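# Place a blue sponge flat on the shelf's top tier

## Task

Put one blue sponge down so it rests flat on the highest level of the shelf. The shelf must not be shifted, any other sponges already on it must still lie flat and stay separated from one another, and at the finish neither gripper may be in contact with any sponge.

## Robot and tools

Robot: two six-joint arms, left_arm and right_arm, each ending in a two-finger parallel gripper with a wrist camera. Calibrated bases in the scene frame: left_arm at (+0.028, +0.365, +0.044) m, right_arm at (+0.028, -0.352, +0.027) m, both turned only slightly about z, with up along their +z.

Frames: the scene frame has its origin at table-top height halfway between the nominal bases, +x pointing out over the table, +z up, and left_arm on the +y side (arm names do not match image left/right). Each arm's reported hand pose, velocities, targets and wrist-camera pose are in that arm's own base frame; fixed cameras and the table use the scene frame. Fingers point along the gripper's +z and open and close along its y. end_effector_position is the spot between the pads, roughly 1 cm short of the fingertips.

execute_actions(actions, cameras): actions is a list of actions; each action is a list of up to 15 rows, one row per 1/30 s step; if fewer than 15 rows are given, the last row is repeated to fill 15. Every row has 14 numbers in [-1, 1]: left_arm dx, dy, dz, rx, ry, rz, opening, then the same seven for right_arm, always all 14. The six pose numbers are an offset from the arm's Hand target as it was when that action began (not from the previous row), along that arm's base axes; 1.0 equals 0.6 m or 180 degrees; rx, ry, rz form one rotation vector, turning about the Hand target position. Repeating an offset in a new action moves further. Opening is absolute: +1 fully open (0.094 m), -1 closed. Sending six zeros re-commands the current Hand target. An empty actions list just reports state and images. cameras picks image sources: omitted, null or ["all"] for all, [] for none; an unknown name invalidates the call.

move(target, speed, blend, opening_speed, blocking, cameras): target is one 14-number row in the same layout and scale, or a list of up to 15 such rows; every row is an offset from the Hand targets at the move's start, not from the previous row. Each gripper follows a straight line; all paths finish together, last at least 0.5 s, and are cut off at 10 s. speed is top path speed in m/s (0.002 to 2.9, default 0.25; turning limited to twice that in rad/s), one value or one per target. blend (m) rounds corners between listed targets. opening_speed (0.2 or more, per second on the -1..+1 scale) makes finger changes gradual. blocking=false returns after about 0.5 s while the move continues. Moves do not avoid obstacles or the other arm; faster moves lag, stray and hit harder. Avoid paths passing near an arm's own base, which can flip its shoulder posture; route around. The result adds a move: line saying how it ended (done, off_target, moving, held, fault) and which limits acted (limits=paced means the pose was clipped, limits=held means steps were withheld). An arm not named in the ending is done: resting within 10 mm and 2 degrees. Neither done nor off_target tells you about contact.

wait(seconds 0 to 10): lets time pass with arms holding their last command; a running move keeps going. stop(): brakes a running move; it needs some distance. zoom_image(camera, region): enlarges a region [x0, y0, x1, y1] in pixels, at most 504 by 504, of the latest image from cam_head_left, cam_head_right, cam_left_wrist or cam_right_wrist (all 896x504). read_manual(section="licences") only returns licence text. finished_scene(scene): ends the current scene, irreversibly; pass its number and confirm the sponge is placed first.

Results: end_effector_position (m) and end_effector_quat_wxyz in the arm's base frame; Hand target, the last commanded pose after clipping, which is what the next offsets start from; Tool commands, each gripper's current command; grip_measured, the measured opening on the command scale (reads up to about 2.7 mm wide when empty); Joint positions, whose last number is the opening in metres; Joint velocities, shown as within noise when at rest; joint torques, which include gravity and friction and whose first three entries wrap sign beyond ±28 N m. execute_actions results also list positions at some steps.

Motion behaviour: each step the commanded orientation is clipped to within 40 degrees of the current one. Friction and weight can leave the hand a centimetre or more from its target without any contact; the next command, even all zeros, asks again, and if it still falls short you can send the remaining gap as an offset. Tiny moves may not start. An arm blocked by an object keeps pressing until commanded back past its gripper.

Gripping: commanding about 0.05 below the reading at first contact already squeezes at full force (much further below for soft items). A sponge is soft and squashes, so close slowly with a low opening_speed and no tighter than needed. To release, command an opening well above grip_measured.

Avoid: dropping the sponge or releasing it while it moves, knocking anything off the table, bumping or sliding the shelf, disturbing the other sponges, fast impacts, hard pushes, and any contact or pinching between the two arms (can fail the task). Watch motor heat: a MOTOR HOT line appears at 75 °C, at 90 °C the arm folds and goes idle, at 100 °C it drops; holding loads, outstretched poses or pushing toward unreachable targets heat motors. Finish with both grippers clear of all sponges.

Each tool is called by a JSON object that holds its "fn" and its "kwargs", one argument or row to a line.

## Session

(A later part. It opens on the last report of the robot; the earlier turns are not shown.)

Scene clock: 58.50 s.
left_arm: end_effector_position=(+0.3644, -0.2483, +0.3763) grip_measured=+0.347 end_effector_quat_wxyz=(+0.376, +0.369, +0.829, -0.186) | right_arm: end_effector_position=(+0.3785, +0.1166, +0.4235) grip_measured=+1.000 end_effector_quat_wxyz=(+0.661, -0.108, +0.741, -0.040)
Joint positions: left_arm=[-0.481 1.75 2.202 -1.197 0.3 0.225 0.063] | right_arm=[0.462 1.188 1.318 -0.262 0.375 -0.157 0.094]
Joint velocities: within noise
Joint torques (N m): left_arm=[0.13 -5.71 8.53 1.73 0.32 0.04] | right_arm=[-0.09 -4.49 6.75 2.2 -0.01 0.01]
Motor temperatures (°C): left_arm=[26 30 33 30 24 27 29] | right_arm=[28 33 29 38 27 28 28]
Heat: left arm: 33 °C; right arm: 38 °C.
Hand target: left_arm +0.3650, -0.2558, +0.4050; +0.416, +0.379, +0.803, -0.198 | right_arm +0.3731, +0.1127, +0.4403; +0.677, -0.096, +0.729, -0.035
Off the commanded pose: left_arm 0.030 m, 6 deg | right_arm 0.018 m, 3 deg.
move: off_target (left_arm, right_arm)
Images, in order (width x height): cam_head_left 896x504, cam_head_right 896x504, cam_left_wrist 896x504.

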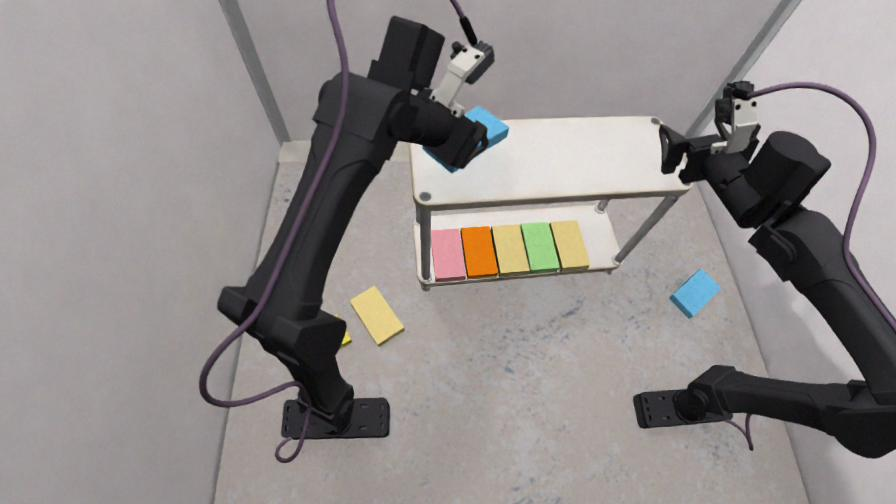

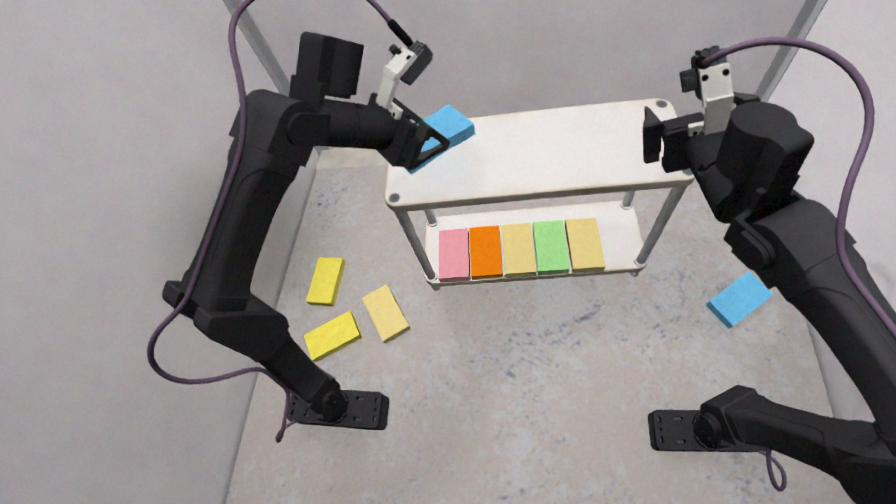

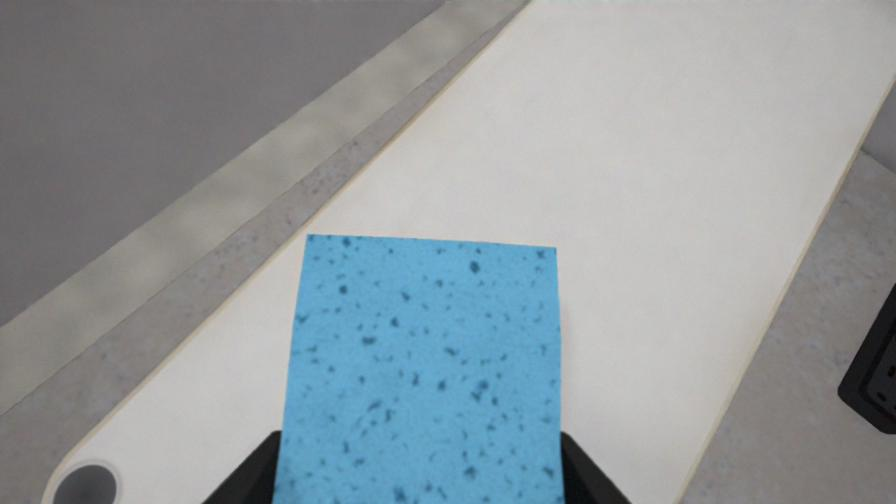

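{"fn": "move", "kwargs": {
  "target": [0.0092, -0.0195, -0.0405, -0.003, -0.0154, 0, 0.27, 0, 0, 0, 0, 0, 0, 1.0],
  "speed": 0.08,
  "cameras": ["cam_left_wrist", "cam_head_left", "cam_head_right"]
}}

Scene clock: 62.30 s.
left_arm: end_effector_position=(+0.3735, -0.2640, +0.3561) grip_measured=+0.347 end_effector_quat_wxyz=(+0.395, +0.378, +0.815, -0.190) | right_arm: end_effector_position=(+0.3785, +0.1166, +0.4235) grip_measured=+1.000 end_effector_quat_wxyz=(+0.661, -0.108, +0.741, -0.040)
Joint positions: left_arm=[-0.504 1.702 2.007 -1.004 0.295 0.226 0.063] | right_arm=[0.462 1.188 1.318 -0.262 0.375 -0.157 0.094]
Joint velocities: within noise
Joint torques (N m): left_arm=[-0.42 -8.59 4.14 2.02 0.03 -0.02] | right_arm=[-0.1 -4.49 6.74 2.2 -0.01 0.01]
Motor temperatures (°C): left_arm=[26 30 33 30 24 27 29] | right_arm=[28 33 29 38 27 28 28]
Heat: left arm: 33 °C; right arm: 38 °C.
Hand target: left_arm +0.3705, -0.2675, +0.3807; +0.437, +0.382, +0.791, -0.193 | right_arm +0.3731, +0.1127, +0.4403; +0.677, -0.096, +0.729, -0.035
Off the commanded pose: left_arm 0.025 m, 6 deg | right_arm 0.018 m, 3 deg.
move: off_target (left_arm, right_arm)
Images, in order (width x height): cam_head_left 896x504, cam_head_right 896x504, cam_left_wrist 896x504.

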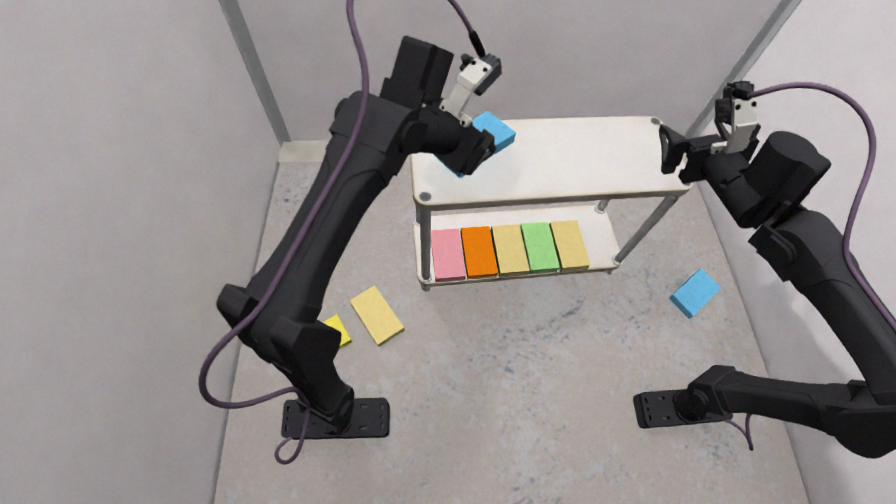

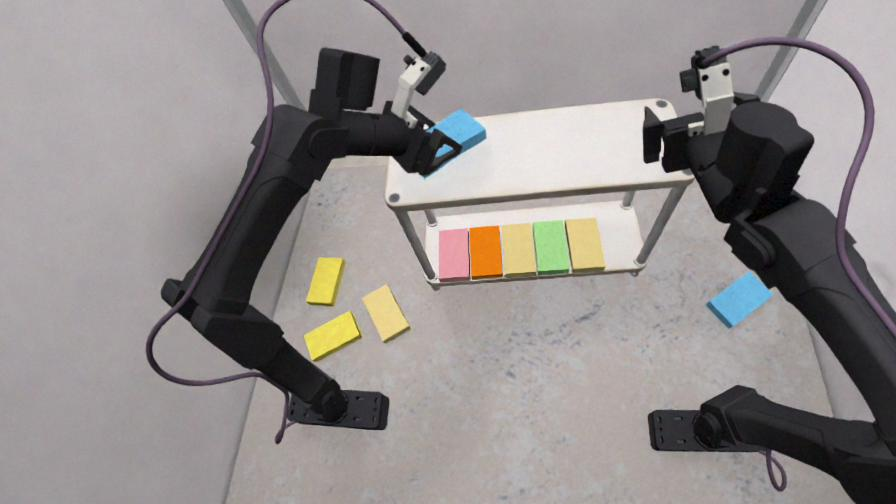

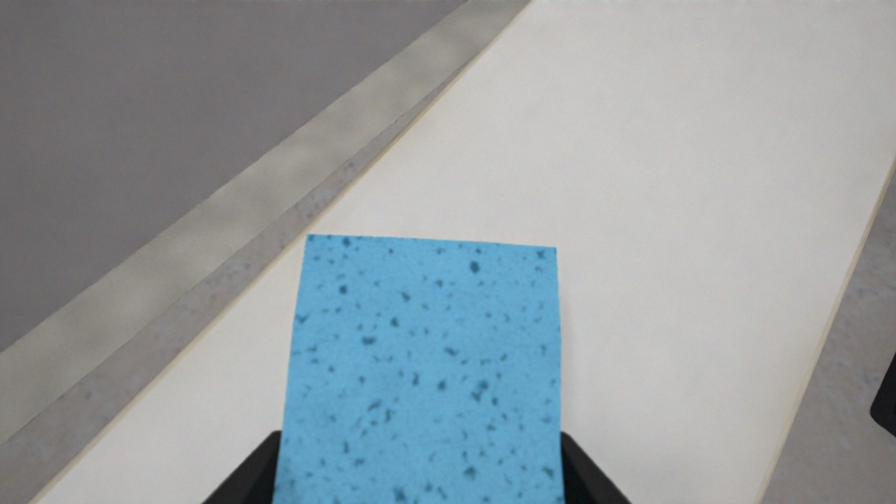

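{"fn": "move", "kwargs": {
  "target": [0, 0, -0.0283, 0, 0, 0, 0.27, 0, 0, 0, 0, 0, 0, 1.0],
  "speed": 0.05,
  "cameras": ["cam_left_wrist", "cam_head_right"]
}}

Scene clock: 63.87 s.
left_arm: end_effector_position=(+0.3742, -0.2640, +0.3379) grip_measured=+0.347 end_effector_quat_wxyz=(+0.395, +0.380, +0.815, -0.188) | right_arm: end_effector_position=(+0.3785, +0.1166, +0.4235) grip_measured=+1.000 end_effector_quat_wxyz=(+0.661, -0.108, +0.741, -0.040)
Joint positions: left_arm=[-0.504 1.667 1.888 -0.923 0.294 0.233 0.063] | right_arm=[0.462 1.188 1.318 -0.262 0.375 -0.157 0.094]
Joint velocities: within noise
Joint torques (N m): left_arm=[-0.35 -8.84 4.3 2.02 0.04 -0.02] | right_arm=[-0.1 -4.49 6.75 2.2 -0.01 0.02]
Motor temperatures (°C): left_arm=[26 30 33 31 24 27 29] | right_arm=[28 33 29 38 27 28 28]
Heat: left arm: 33 °C; right arm: 38 °C.
Hand target: left_arm +0.3705, -0.2675, +0.3637; +0.437, +0.382, +0.791, -0.193 | right_arm +0.3731, +0.1127, +0.4403; +0.677, -0.096, +0.729, -0.035
Off the commanded pose: left_arm 0.026 m, 6 deg | right_arm 0.018 m, 3 deg.
move: off_target (left_arm, right_arm)
Images, in order (width x height): cam_head_right 896x504, cam_left_wrist 896x504.

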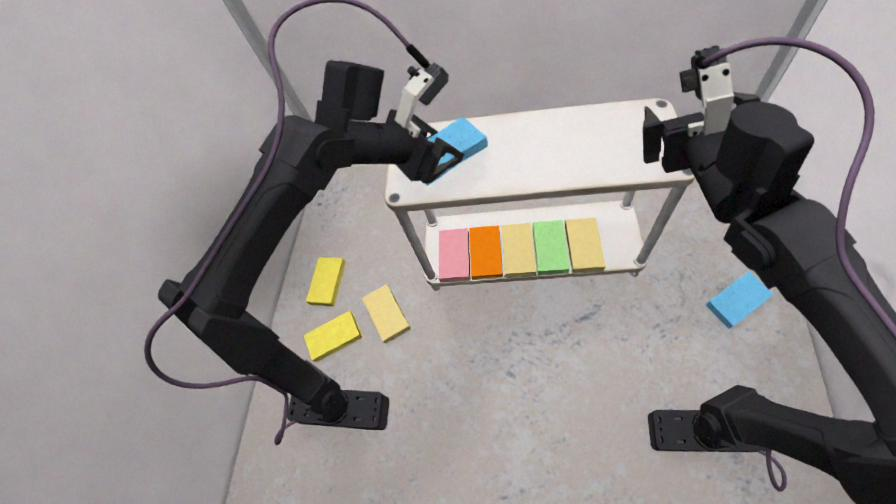

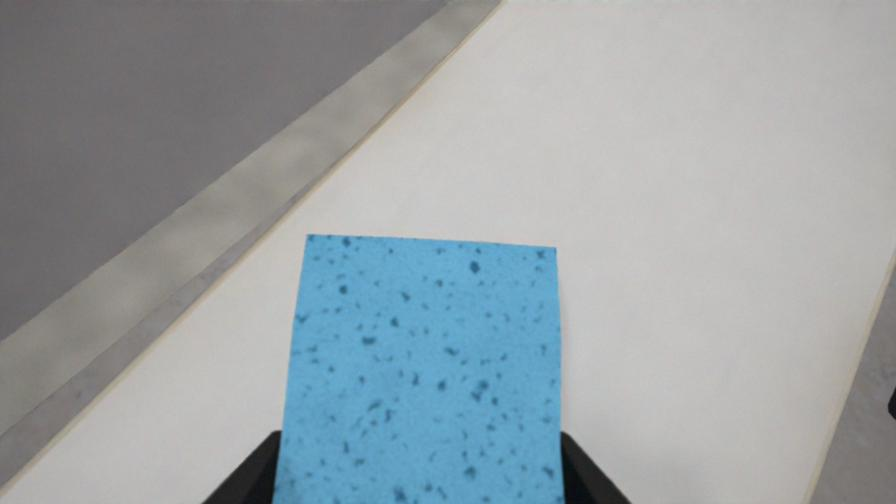

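{"fn": "move", "kwargs": {
  "target": [0, 0, -0.0117, 0, 0, 0, 0.27, 0, 0, 0, 0, 0, 0, 1.0],
  "speed": 0.03,
  "cameras": ["cam_left_wrist", "cam_head_right"]
}}

Scene clock: 65.10 s.
left_arm: end_effector_position=(+0.3740, -0.2639, +0.3335) grip_measured=+0.347 end_effector_quat_wxyz=(+0.398, +0.381, +0.813, -0.188) | right_arm: end_effector_position=(+0.3785, +0.1166, +0.4235) grip_measured=+1.000 end_effector_quat_wxyz=(+0.661, -0.108, +0.741, -0.040)
Joint positions: left_arm=[-0.504 1.65 1.843 -0.887 0.294 0.234 0.063] | right_arm=[0.462 1.188 1.318 -0.262 0.375 -0.157 0.094]
Joint velocities: within noise
Joint torques (N m): left_arm=[-0.39 -8.58 4.27 2 0.04 -0.03] | right_arm=[-0.09 -4.49 6.74 2.2 -0.01 0.01]
Motor temperatures (°C): left_arm=[26 30 33 31 24 27 29] | right_arm=[28 33 29 38 27 28 28]
Heat: left arm: 33 °C; right arm: 38 °C.
Hand target: left_arm +0.3705, -0.2675, +0.3567; +0.437, +0.382, +0.791, -0.193 | right_arm +0.3731, +0.1127, +0.4403; +0.677, -0.096, +0.729, -0.035
Off the commanded pose: left_arm 0.024 m, 5 deg | right_arm 0.018 m, 3 deg.
move: off_target (left_arm, right_arm)
Images, in order (width x height): cam_head_right 896x504, cam_left_wrist 896x504.

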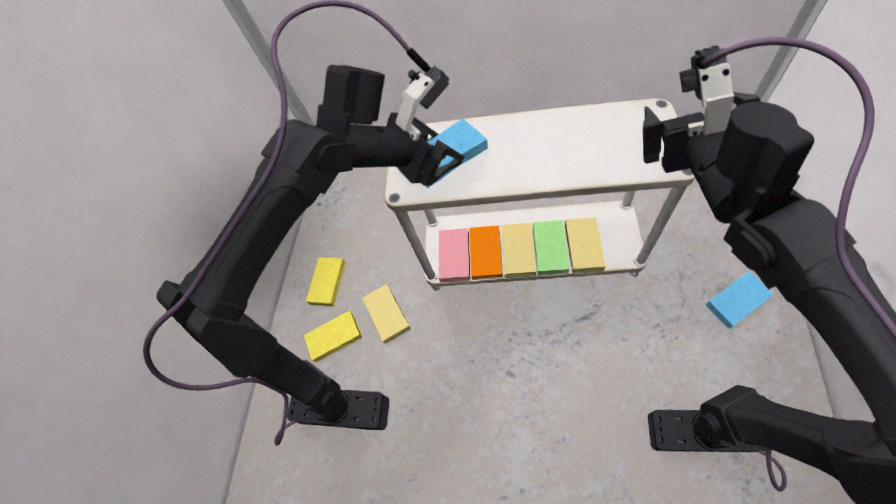

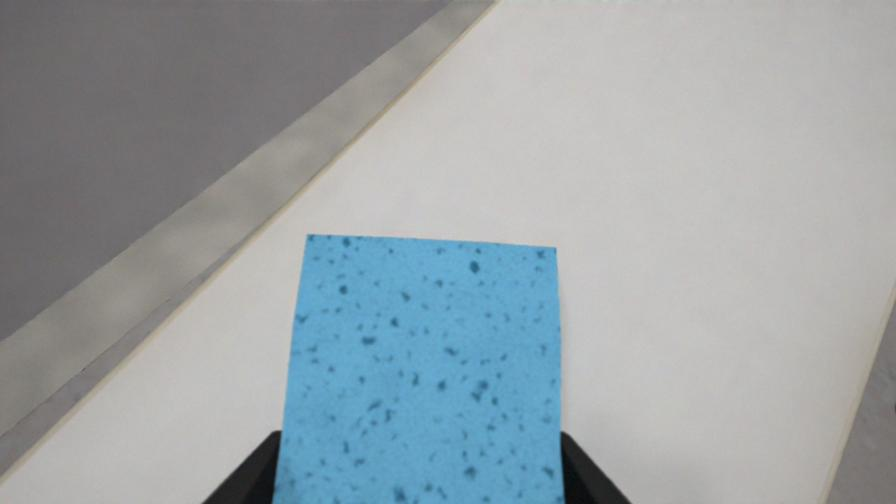

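{"fn": "zoom_image", "kwargs": {
  "camera": "cam_head_right",
  "region": [380, 80, 540, 210]
}}

{"fn": "zoom_image", "kwargs": {
  "camera": "cam_left_wrist",
  "region": [500, 230, 680, 504]
}}

Scaled by 3.150 from the camera's 896x504 image, which has a finer 1280x720 frame.

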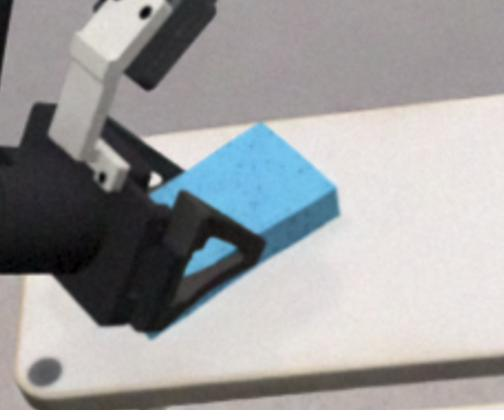

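Scaled by 1.839 from the camera's 896x504 image, which has a finer 1280x720 frame.

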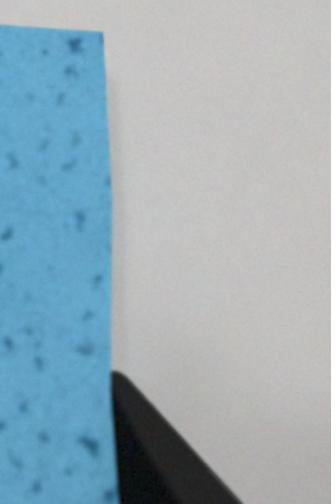

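{"fn": "move", "kwargs": {
  "target": [0, 0, -0.0117, 0, 0, 0, 0.27, 0, 0, 0, 0, 0, 0, 1.0],
  "speed": 0.03,
  "cameras": ["cam_left_wrist", "cam_head_right"]
}}

{"fn": "zoom_image", "kwargs": {
  "camera": "cam_head_right",
  "region": [380, 80, 540, 210]
}}

Scene clock: 66.53 s.
left_arm: end_effector_position=(+0.3743, -0.2640, +0.3335) grip_measured=+0.347 end_effector_quat_wxyz=(+0.408, +0.381, +0.808, -0.188) | right_arm: end_effector_position=(+0.3785, +0.1166, +0.4235) grip_measured=+1.000 end_effector_quat_wxyz=(+0.661, -0.108, +0.741, -0.040)
Joint positions: left_arm=[-0.504 1.63 1.803 -0.845 0.294 0.234 0.063] | right_arm=[0.462 1.188 1.318 -0.262 0.375 -0.157 0.094]
Joint velocities: within noise
Joint torques (N m): left_arm=[-0.36 -7.71 4.07 1.93 0.03 -0.02] | right_arm=[-0.09 -4.51 6.75 2.2 -0.01 0.01]
Motor temperatures (°C): left_arm=[26 30 33 31 24 27 29] | right_arm=[28 33 29 38 27 28 28]
Heat: left arm: 33 °C; right arm: 38 °C.
Hand target: left_arm +0.3705, -0.2675, +0.3497; +0.437, +0.382, +0.791, -0.193 | right_arm +0.3731, +0.1127, +0.4403; +0.677, -0.096, +0.729, -0.035
Off the commanded pose: left_arm 0.017 m, 4 deg | right_arm 0.018 m, 3 deg.
move: off_target (left_arm, right_arm)
Images, in order (width x height): cam_head_right 896x504, cam_left_wrist 896x504.

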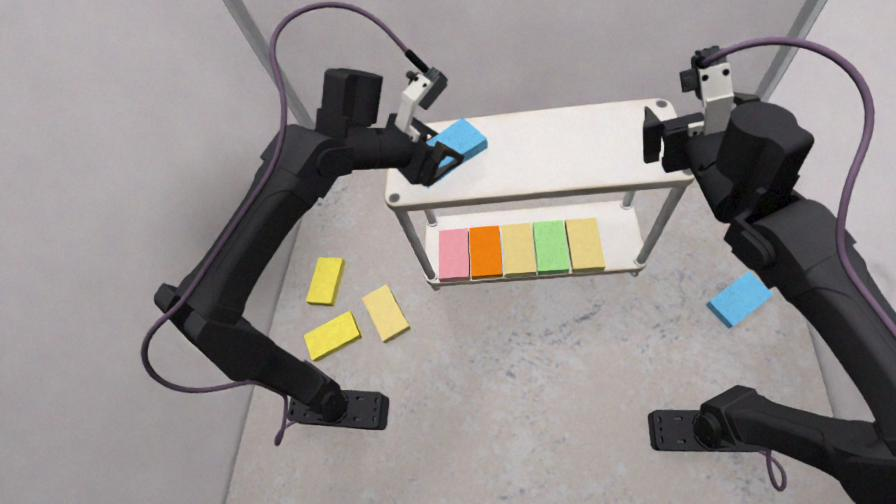

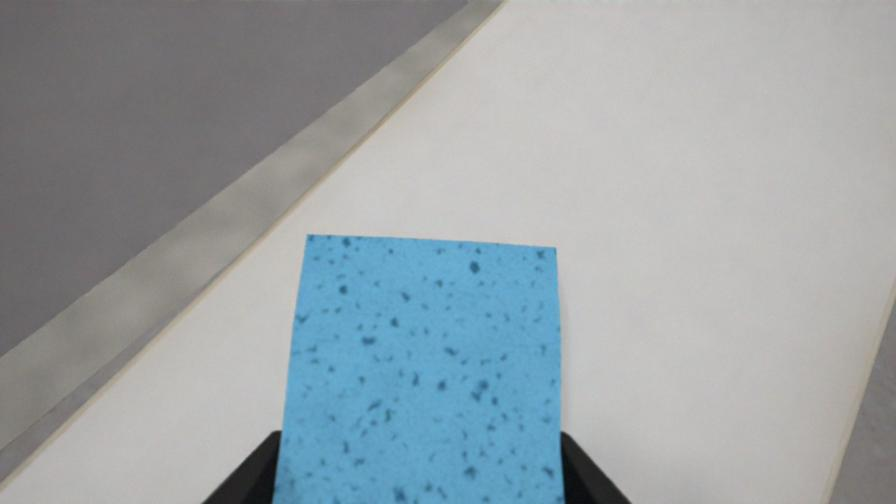

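Scaled by 3.150 from the camera's 896x504 image, which has a finer 1280x720 frame.

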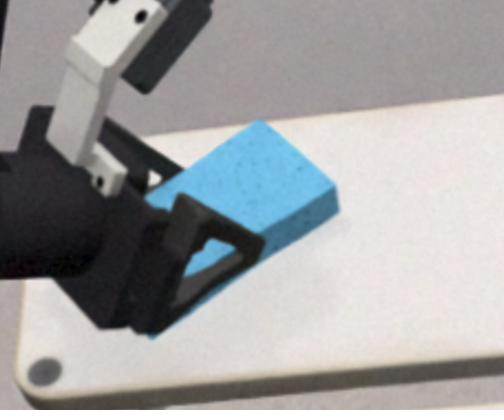

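{"fn": "move", "kwargs": {
  "target": [
    [0, 0, 0.0133, 0, 0, 0, 0.27, 0, 0, 0, 0, 0, 0, 1.0],
    [0, 0, 0.0133, 0, 0, 0, 0.9, 0, 0, 0, 0, 0, 0, 1.0]
  ],
  "speed": 0.04,
  "opening_speed": 0.5,
  "cameras": ["cam_left_wrist", "cam_head_right"]
}}

{"fn": "zoom_image", "kwargs": {
  "camera": "cam_head_right",
  "region": [380, 80, 540, 210]
}}

Scene clock: 69.83 s.
left_arm: end_effector_position=(+0.3743, -0.2640, +0.3335) grip_measured=+0.898 end_effector_quat_wxyz=(+0.408, +0.379, +0.809, -0.189) | right_arm: end_effector_position=(+0.3785, +0.1166, +0.4235) grip_measured=+1.000 end_effector_quat_wxyz=(+0.661, -0.108, +0.741, -0.040)
Joint positions: left_arm=[-0.504 1.63 1.803 -0.845 0.294 0.229 0.089] | right_arm=[0.462 1.188 1.318 -0.262 0.375 -0.157 0.094]
Joint velocities: within noise
Joint torques (N m): left_arm=[-0.36 -6.89 7.31 1.63 0.04 -0.02] | right_arm=[-0.1 -4.51 6.75 2.2 -0.01 0.02]
Motor temperatures (°C): left_arm=[26 30 33 31 24 27 29] | right_arm=[28 33 29 39 27 28 28]
Heat: left arm: 33 °C; right arm: 39 °C.
Hand target: left_arm +0.3705, -0.2675, +0.3576; +0.437, +0.382, +0.791, -0.193 | right_arm +0.3731, +0.1127, +0.4403; +0.677, -0.096, +0.729, -0.035
Off the commanded pose: left_arm 0.025 m, 4 deg | right_arm 0.018 m, 3 deg.
move: off_target (left_arm, right_arm); target 2's new opening was sent with left_arm's hand 0.025 m and 4 deg from that target
Images, in order (width x height): cam_head_right 896x504, cam_left_wrist 896x504.

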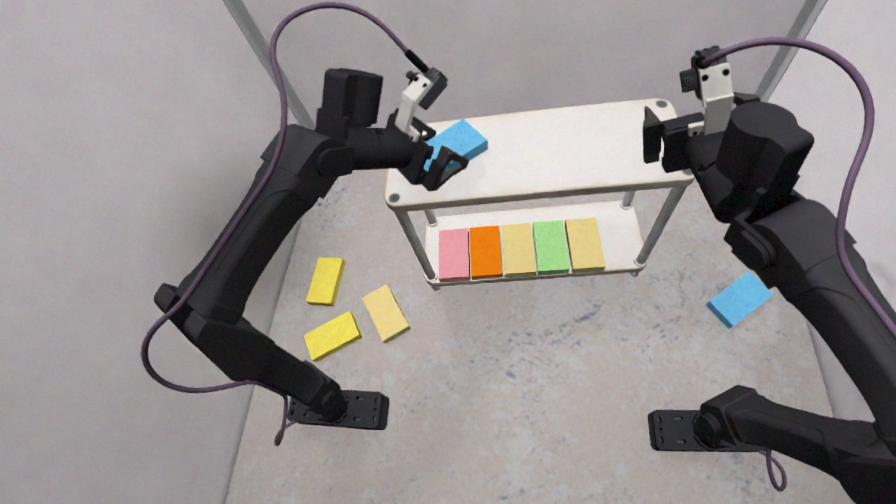

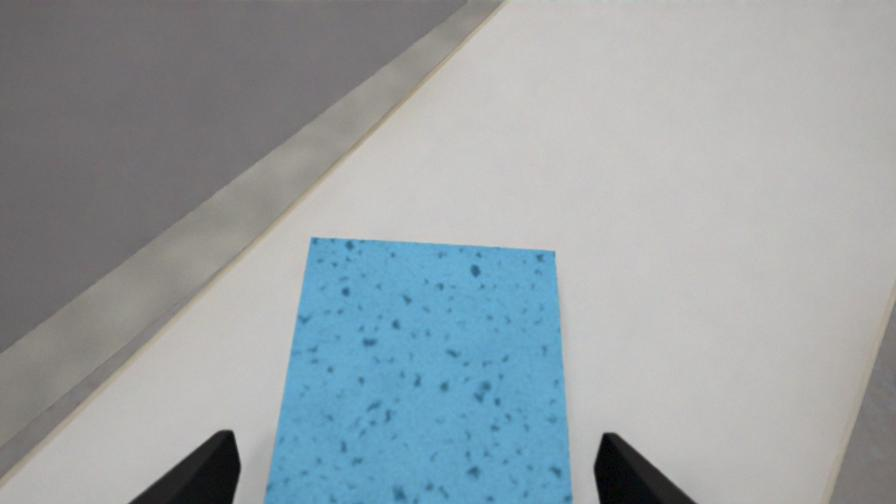

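Scaled by 3.150 from the camera's 896x504 image, which has a finer 1280x720 frame.

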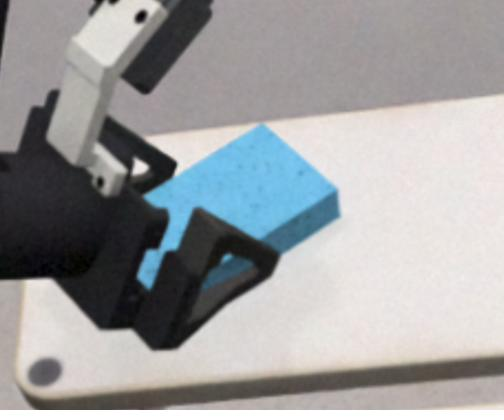

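{"fn": "move", "kwargs": {
  "target": [-0.052, 0.065, 0.16, 0, 0, 0, 0.9, 0, 0, 0, 0, 0, 0, 1.0],
  "speed": 0.15,
  "cameras": ["all"]
}}

{"fn": "zoom_image", "kwargs": {
  "camera": "cam_head_right",
  "region": [380, 80, 540, 210]
}}

Scene clock: 72.47 s.
left_arm: end_effector_position=(+0.3457, -0.2328, +0.4458) grip_measured=+0.898 end_effector_quat_wxyz=(+0.435, +0.380, +0.795, -0.187) | right_arm: end_effector_position=(+0.3785, +0.1166, +0.4235) grip_measured=+1.000 end_effector_quat_wxyz=(+0.661, -0.108, +0.741, -0.040)
Joint positions: left_arm=[-0.458 1.787 2.52 -1.354 0.326 0.265 0.089] | right_arm=[0.462 1.188 1.318 -0.262 0.375 -0.157 0.094]
Joint velocities: within noise
Joint torques (N m): left_arm=[0.47 -4.71 7.01 1.2 0.29 0.04] | right_arm=[-0.09 -4.51 6.74 2.2 -0.01 0.01]
Motor temperatures (°C): left_arm=[26 30 33 31 24 27 29] | right_arm=[28 33 29 39 27 28 28]
Heat: left arm: 33 °C; right arm: 39 °C.
Hand target: left_arm +0.3393, -0.2285, +0.4536; +0.437, +0.382, +0.791, -0.193 | right_arm +0.3731, +0.1127, +0.4403; +0.677, -0.096, +0.729, -0.035
Off the commanded pose: left_arm 0.011 m, 1 deg | right_arm 0.018 m, 3 deg.
move: off_target (left_arm, right_arm)

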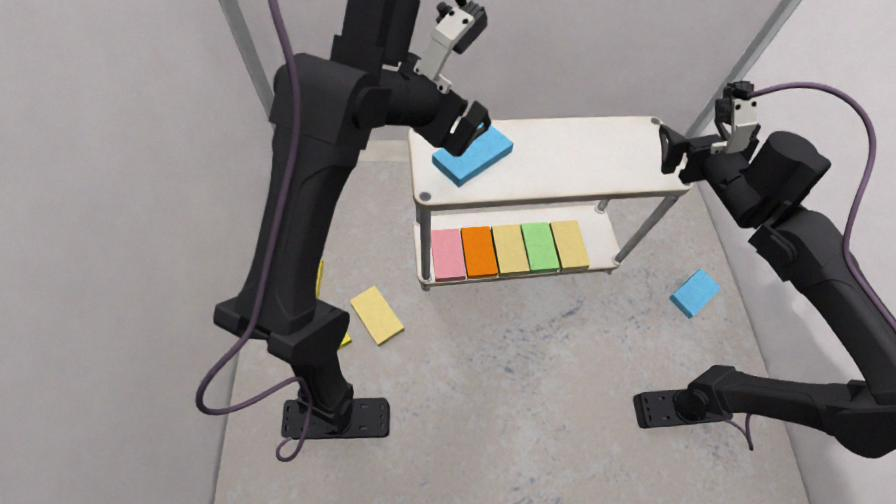

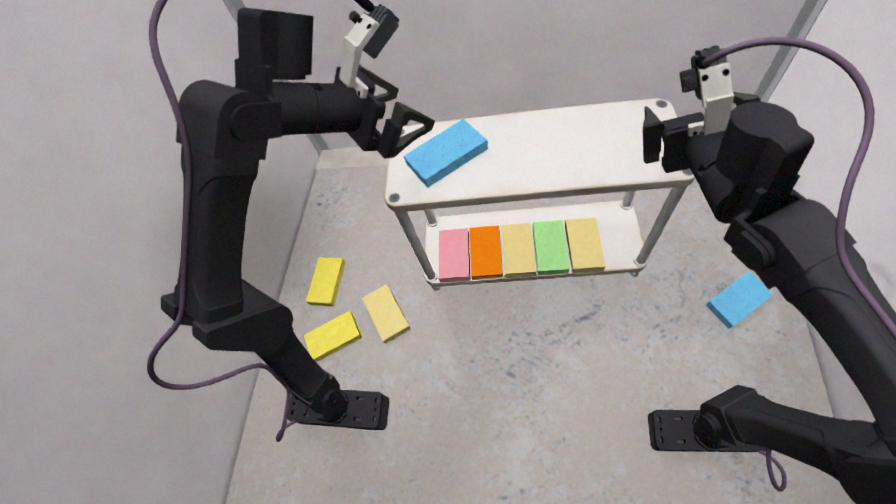

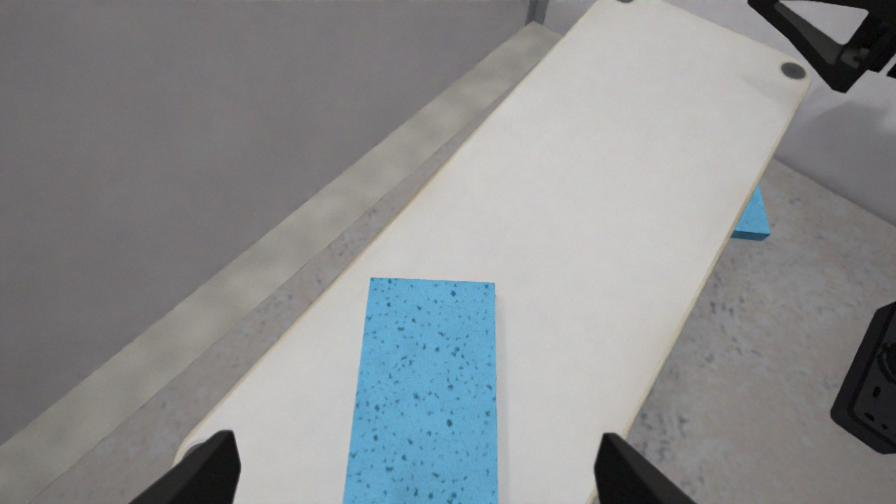

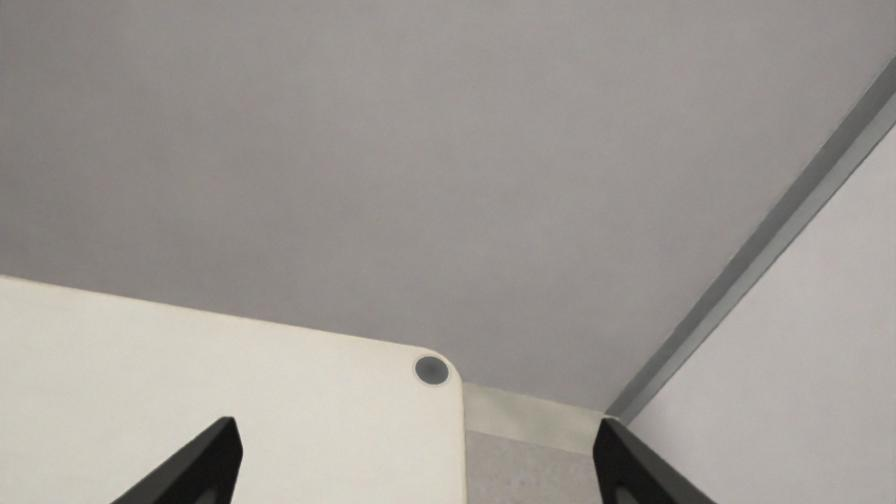

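Scaled by 3.150 from the camera's 896x504 image, which has a finer 1280x720 frame.

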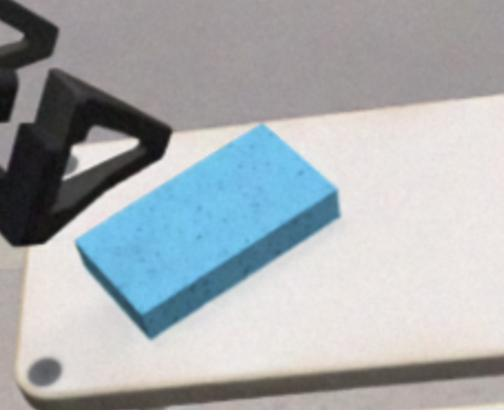

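{"fn": "move", "kwargs": {
  "target": [
    [0, 0, 0, 0, 0, 0, 0.9, -0.055, -0.271, -0.10, 0.0916, 0.2430, -0.1666, 1.0],
    [0, 0, 0, 0, 0, 0, 0.9, -0.172, -0.3545, -0.39, 0.0916, 0.2430, -0.1666, 1.0]
  ],
  "speed": 0.25,
  "blend": [0.03, 0],
  "cameras": ["cam_head_left", "cam_head_right", "cam_right_wrist"]
}}

Scene clock: 80.47 s.
left_arm: end_effector_position=(+0.3455, -0.2327, +0.4455) grip_measured=+0.898 end_effector_quat_wxyz=(+0.435, +0.380, +0.795, -0.187) | right_arm: end_effector_position=(+0.2632, -0.0976, +0.1996) grip_measured=+1.000 end_effector_quat_wxyz=(+0.307, +0.184, +0.932, -0.061)
Joint positions: left_arm=[-0.458 1.787 2.52 -1.355 0.326 0.266 0.089] | right_arm=[-0.339 1.041 1.013 -0.907 0.032 0.041 0.094]
Joint velocities: within noise
Joint torques (N m): left_arm=[0.43 -4.66 7.01 1.19 0.3 0.04] | right_arm=[-0.51 -3.52 3.96 2.14 -0.11 -0.07]
Motor temperatures (°C): left_arm=[26 30 33 30 25 27 28] | right_arm=[28 33 29 39 27 28 28]
Heat: left arm: 33 °C; right arm: 39 °C.
Hand target: left_arm +0.3393, -0.2285, +0.4536; +0.437, +0.382, +0.791, -0.193 | right_arm +0.2699, -0.1000, +0.2063; +0.336, +0.180, +0.922, -0.065
Off the commanded pose: left_arm 0.011 m, 1 deg | right_arm 0.010 m, 4 deg.
move: off_target (left_arm, right_arm)
Images, in order (width x height): cam_head_left 896x504, cam_head_right 896x504, cam_right_wrist 896x504.

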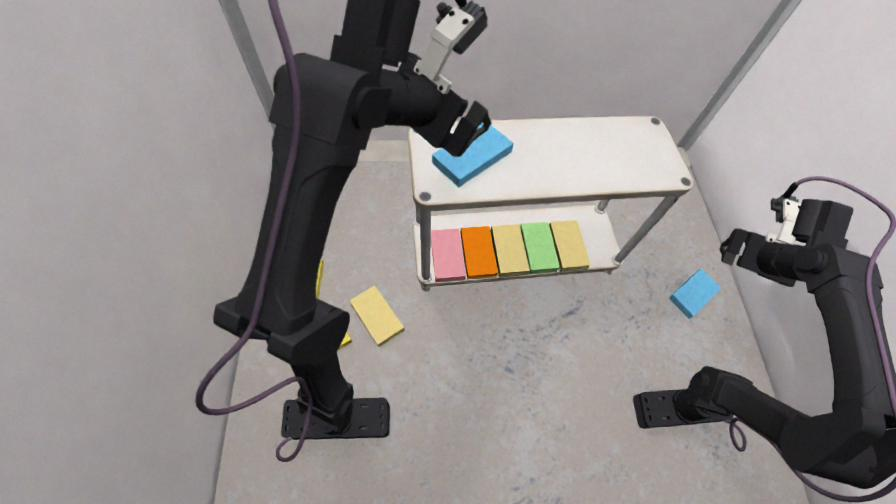

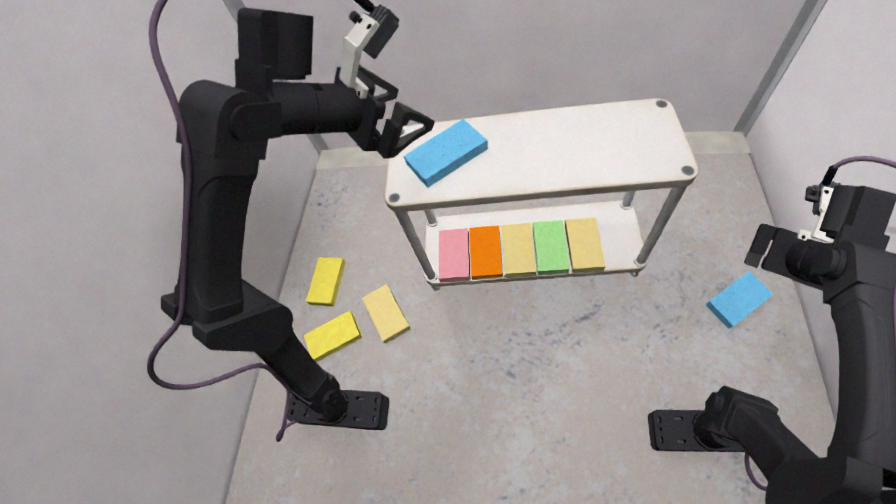

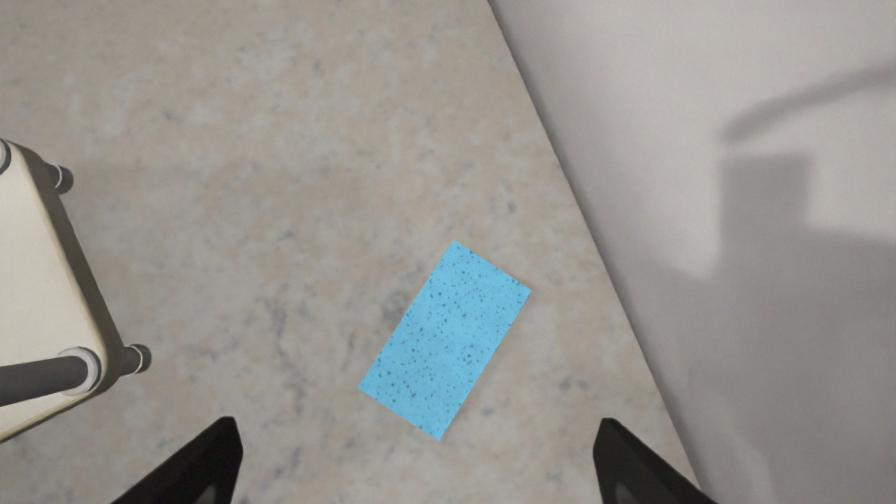

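{"fn": "finished_scene", "kwargs": {
  "scene": 1
}}

The scene is finished: the task was done.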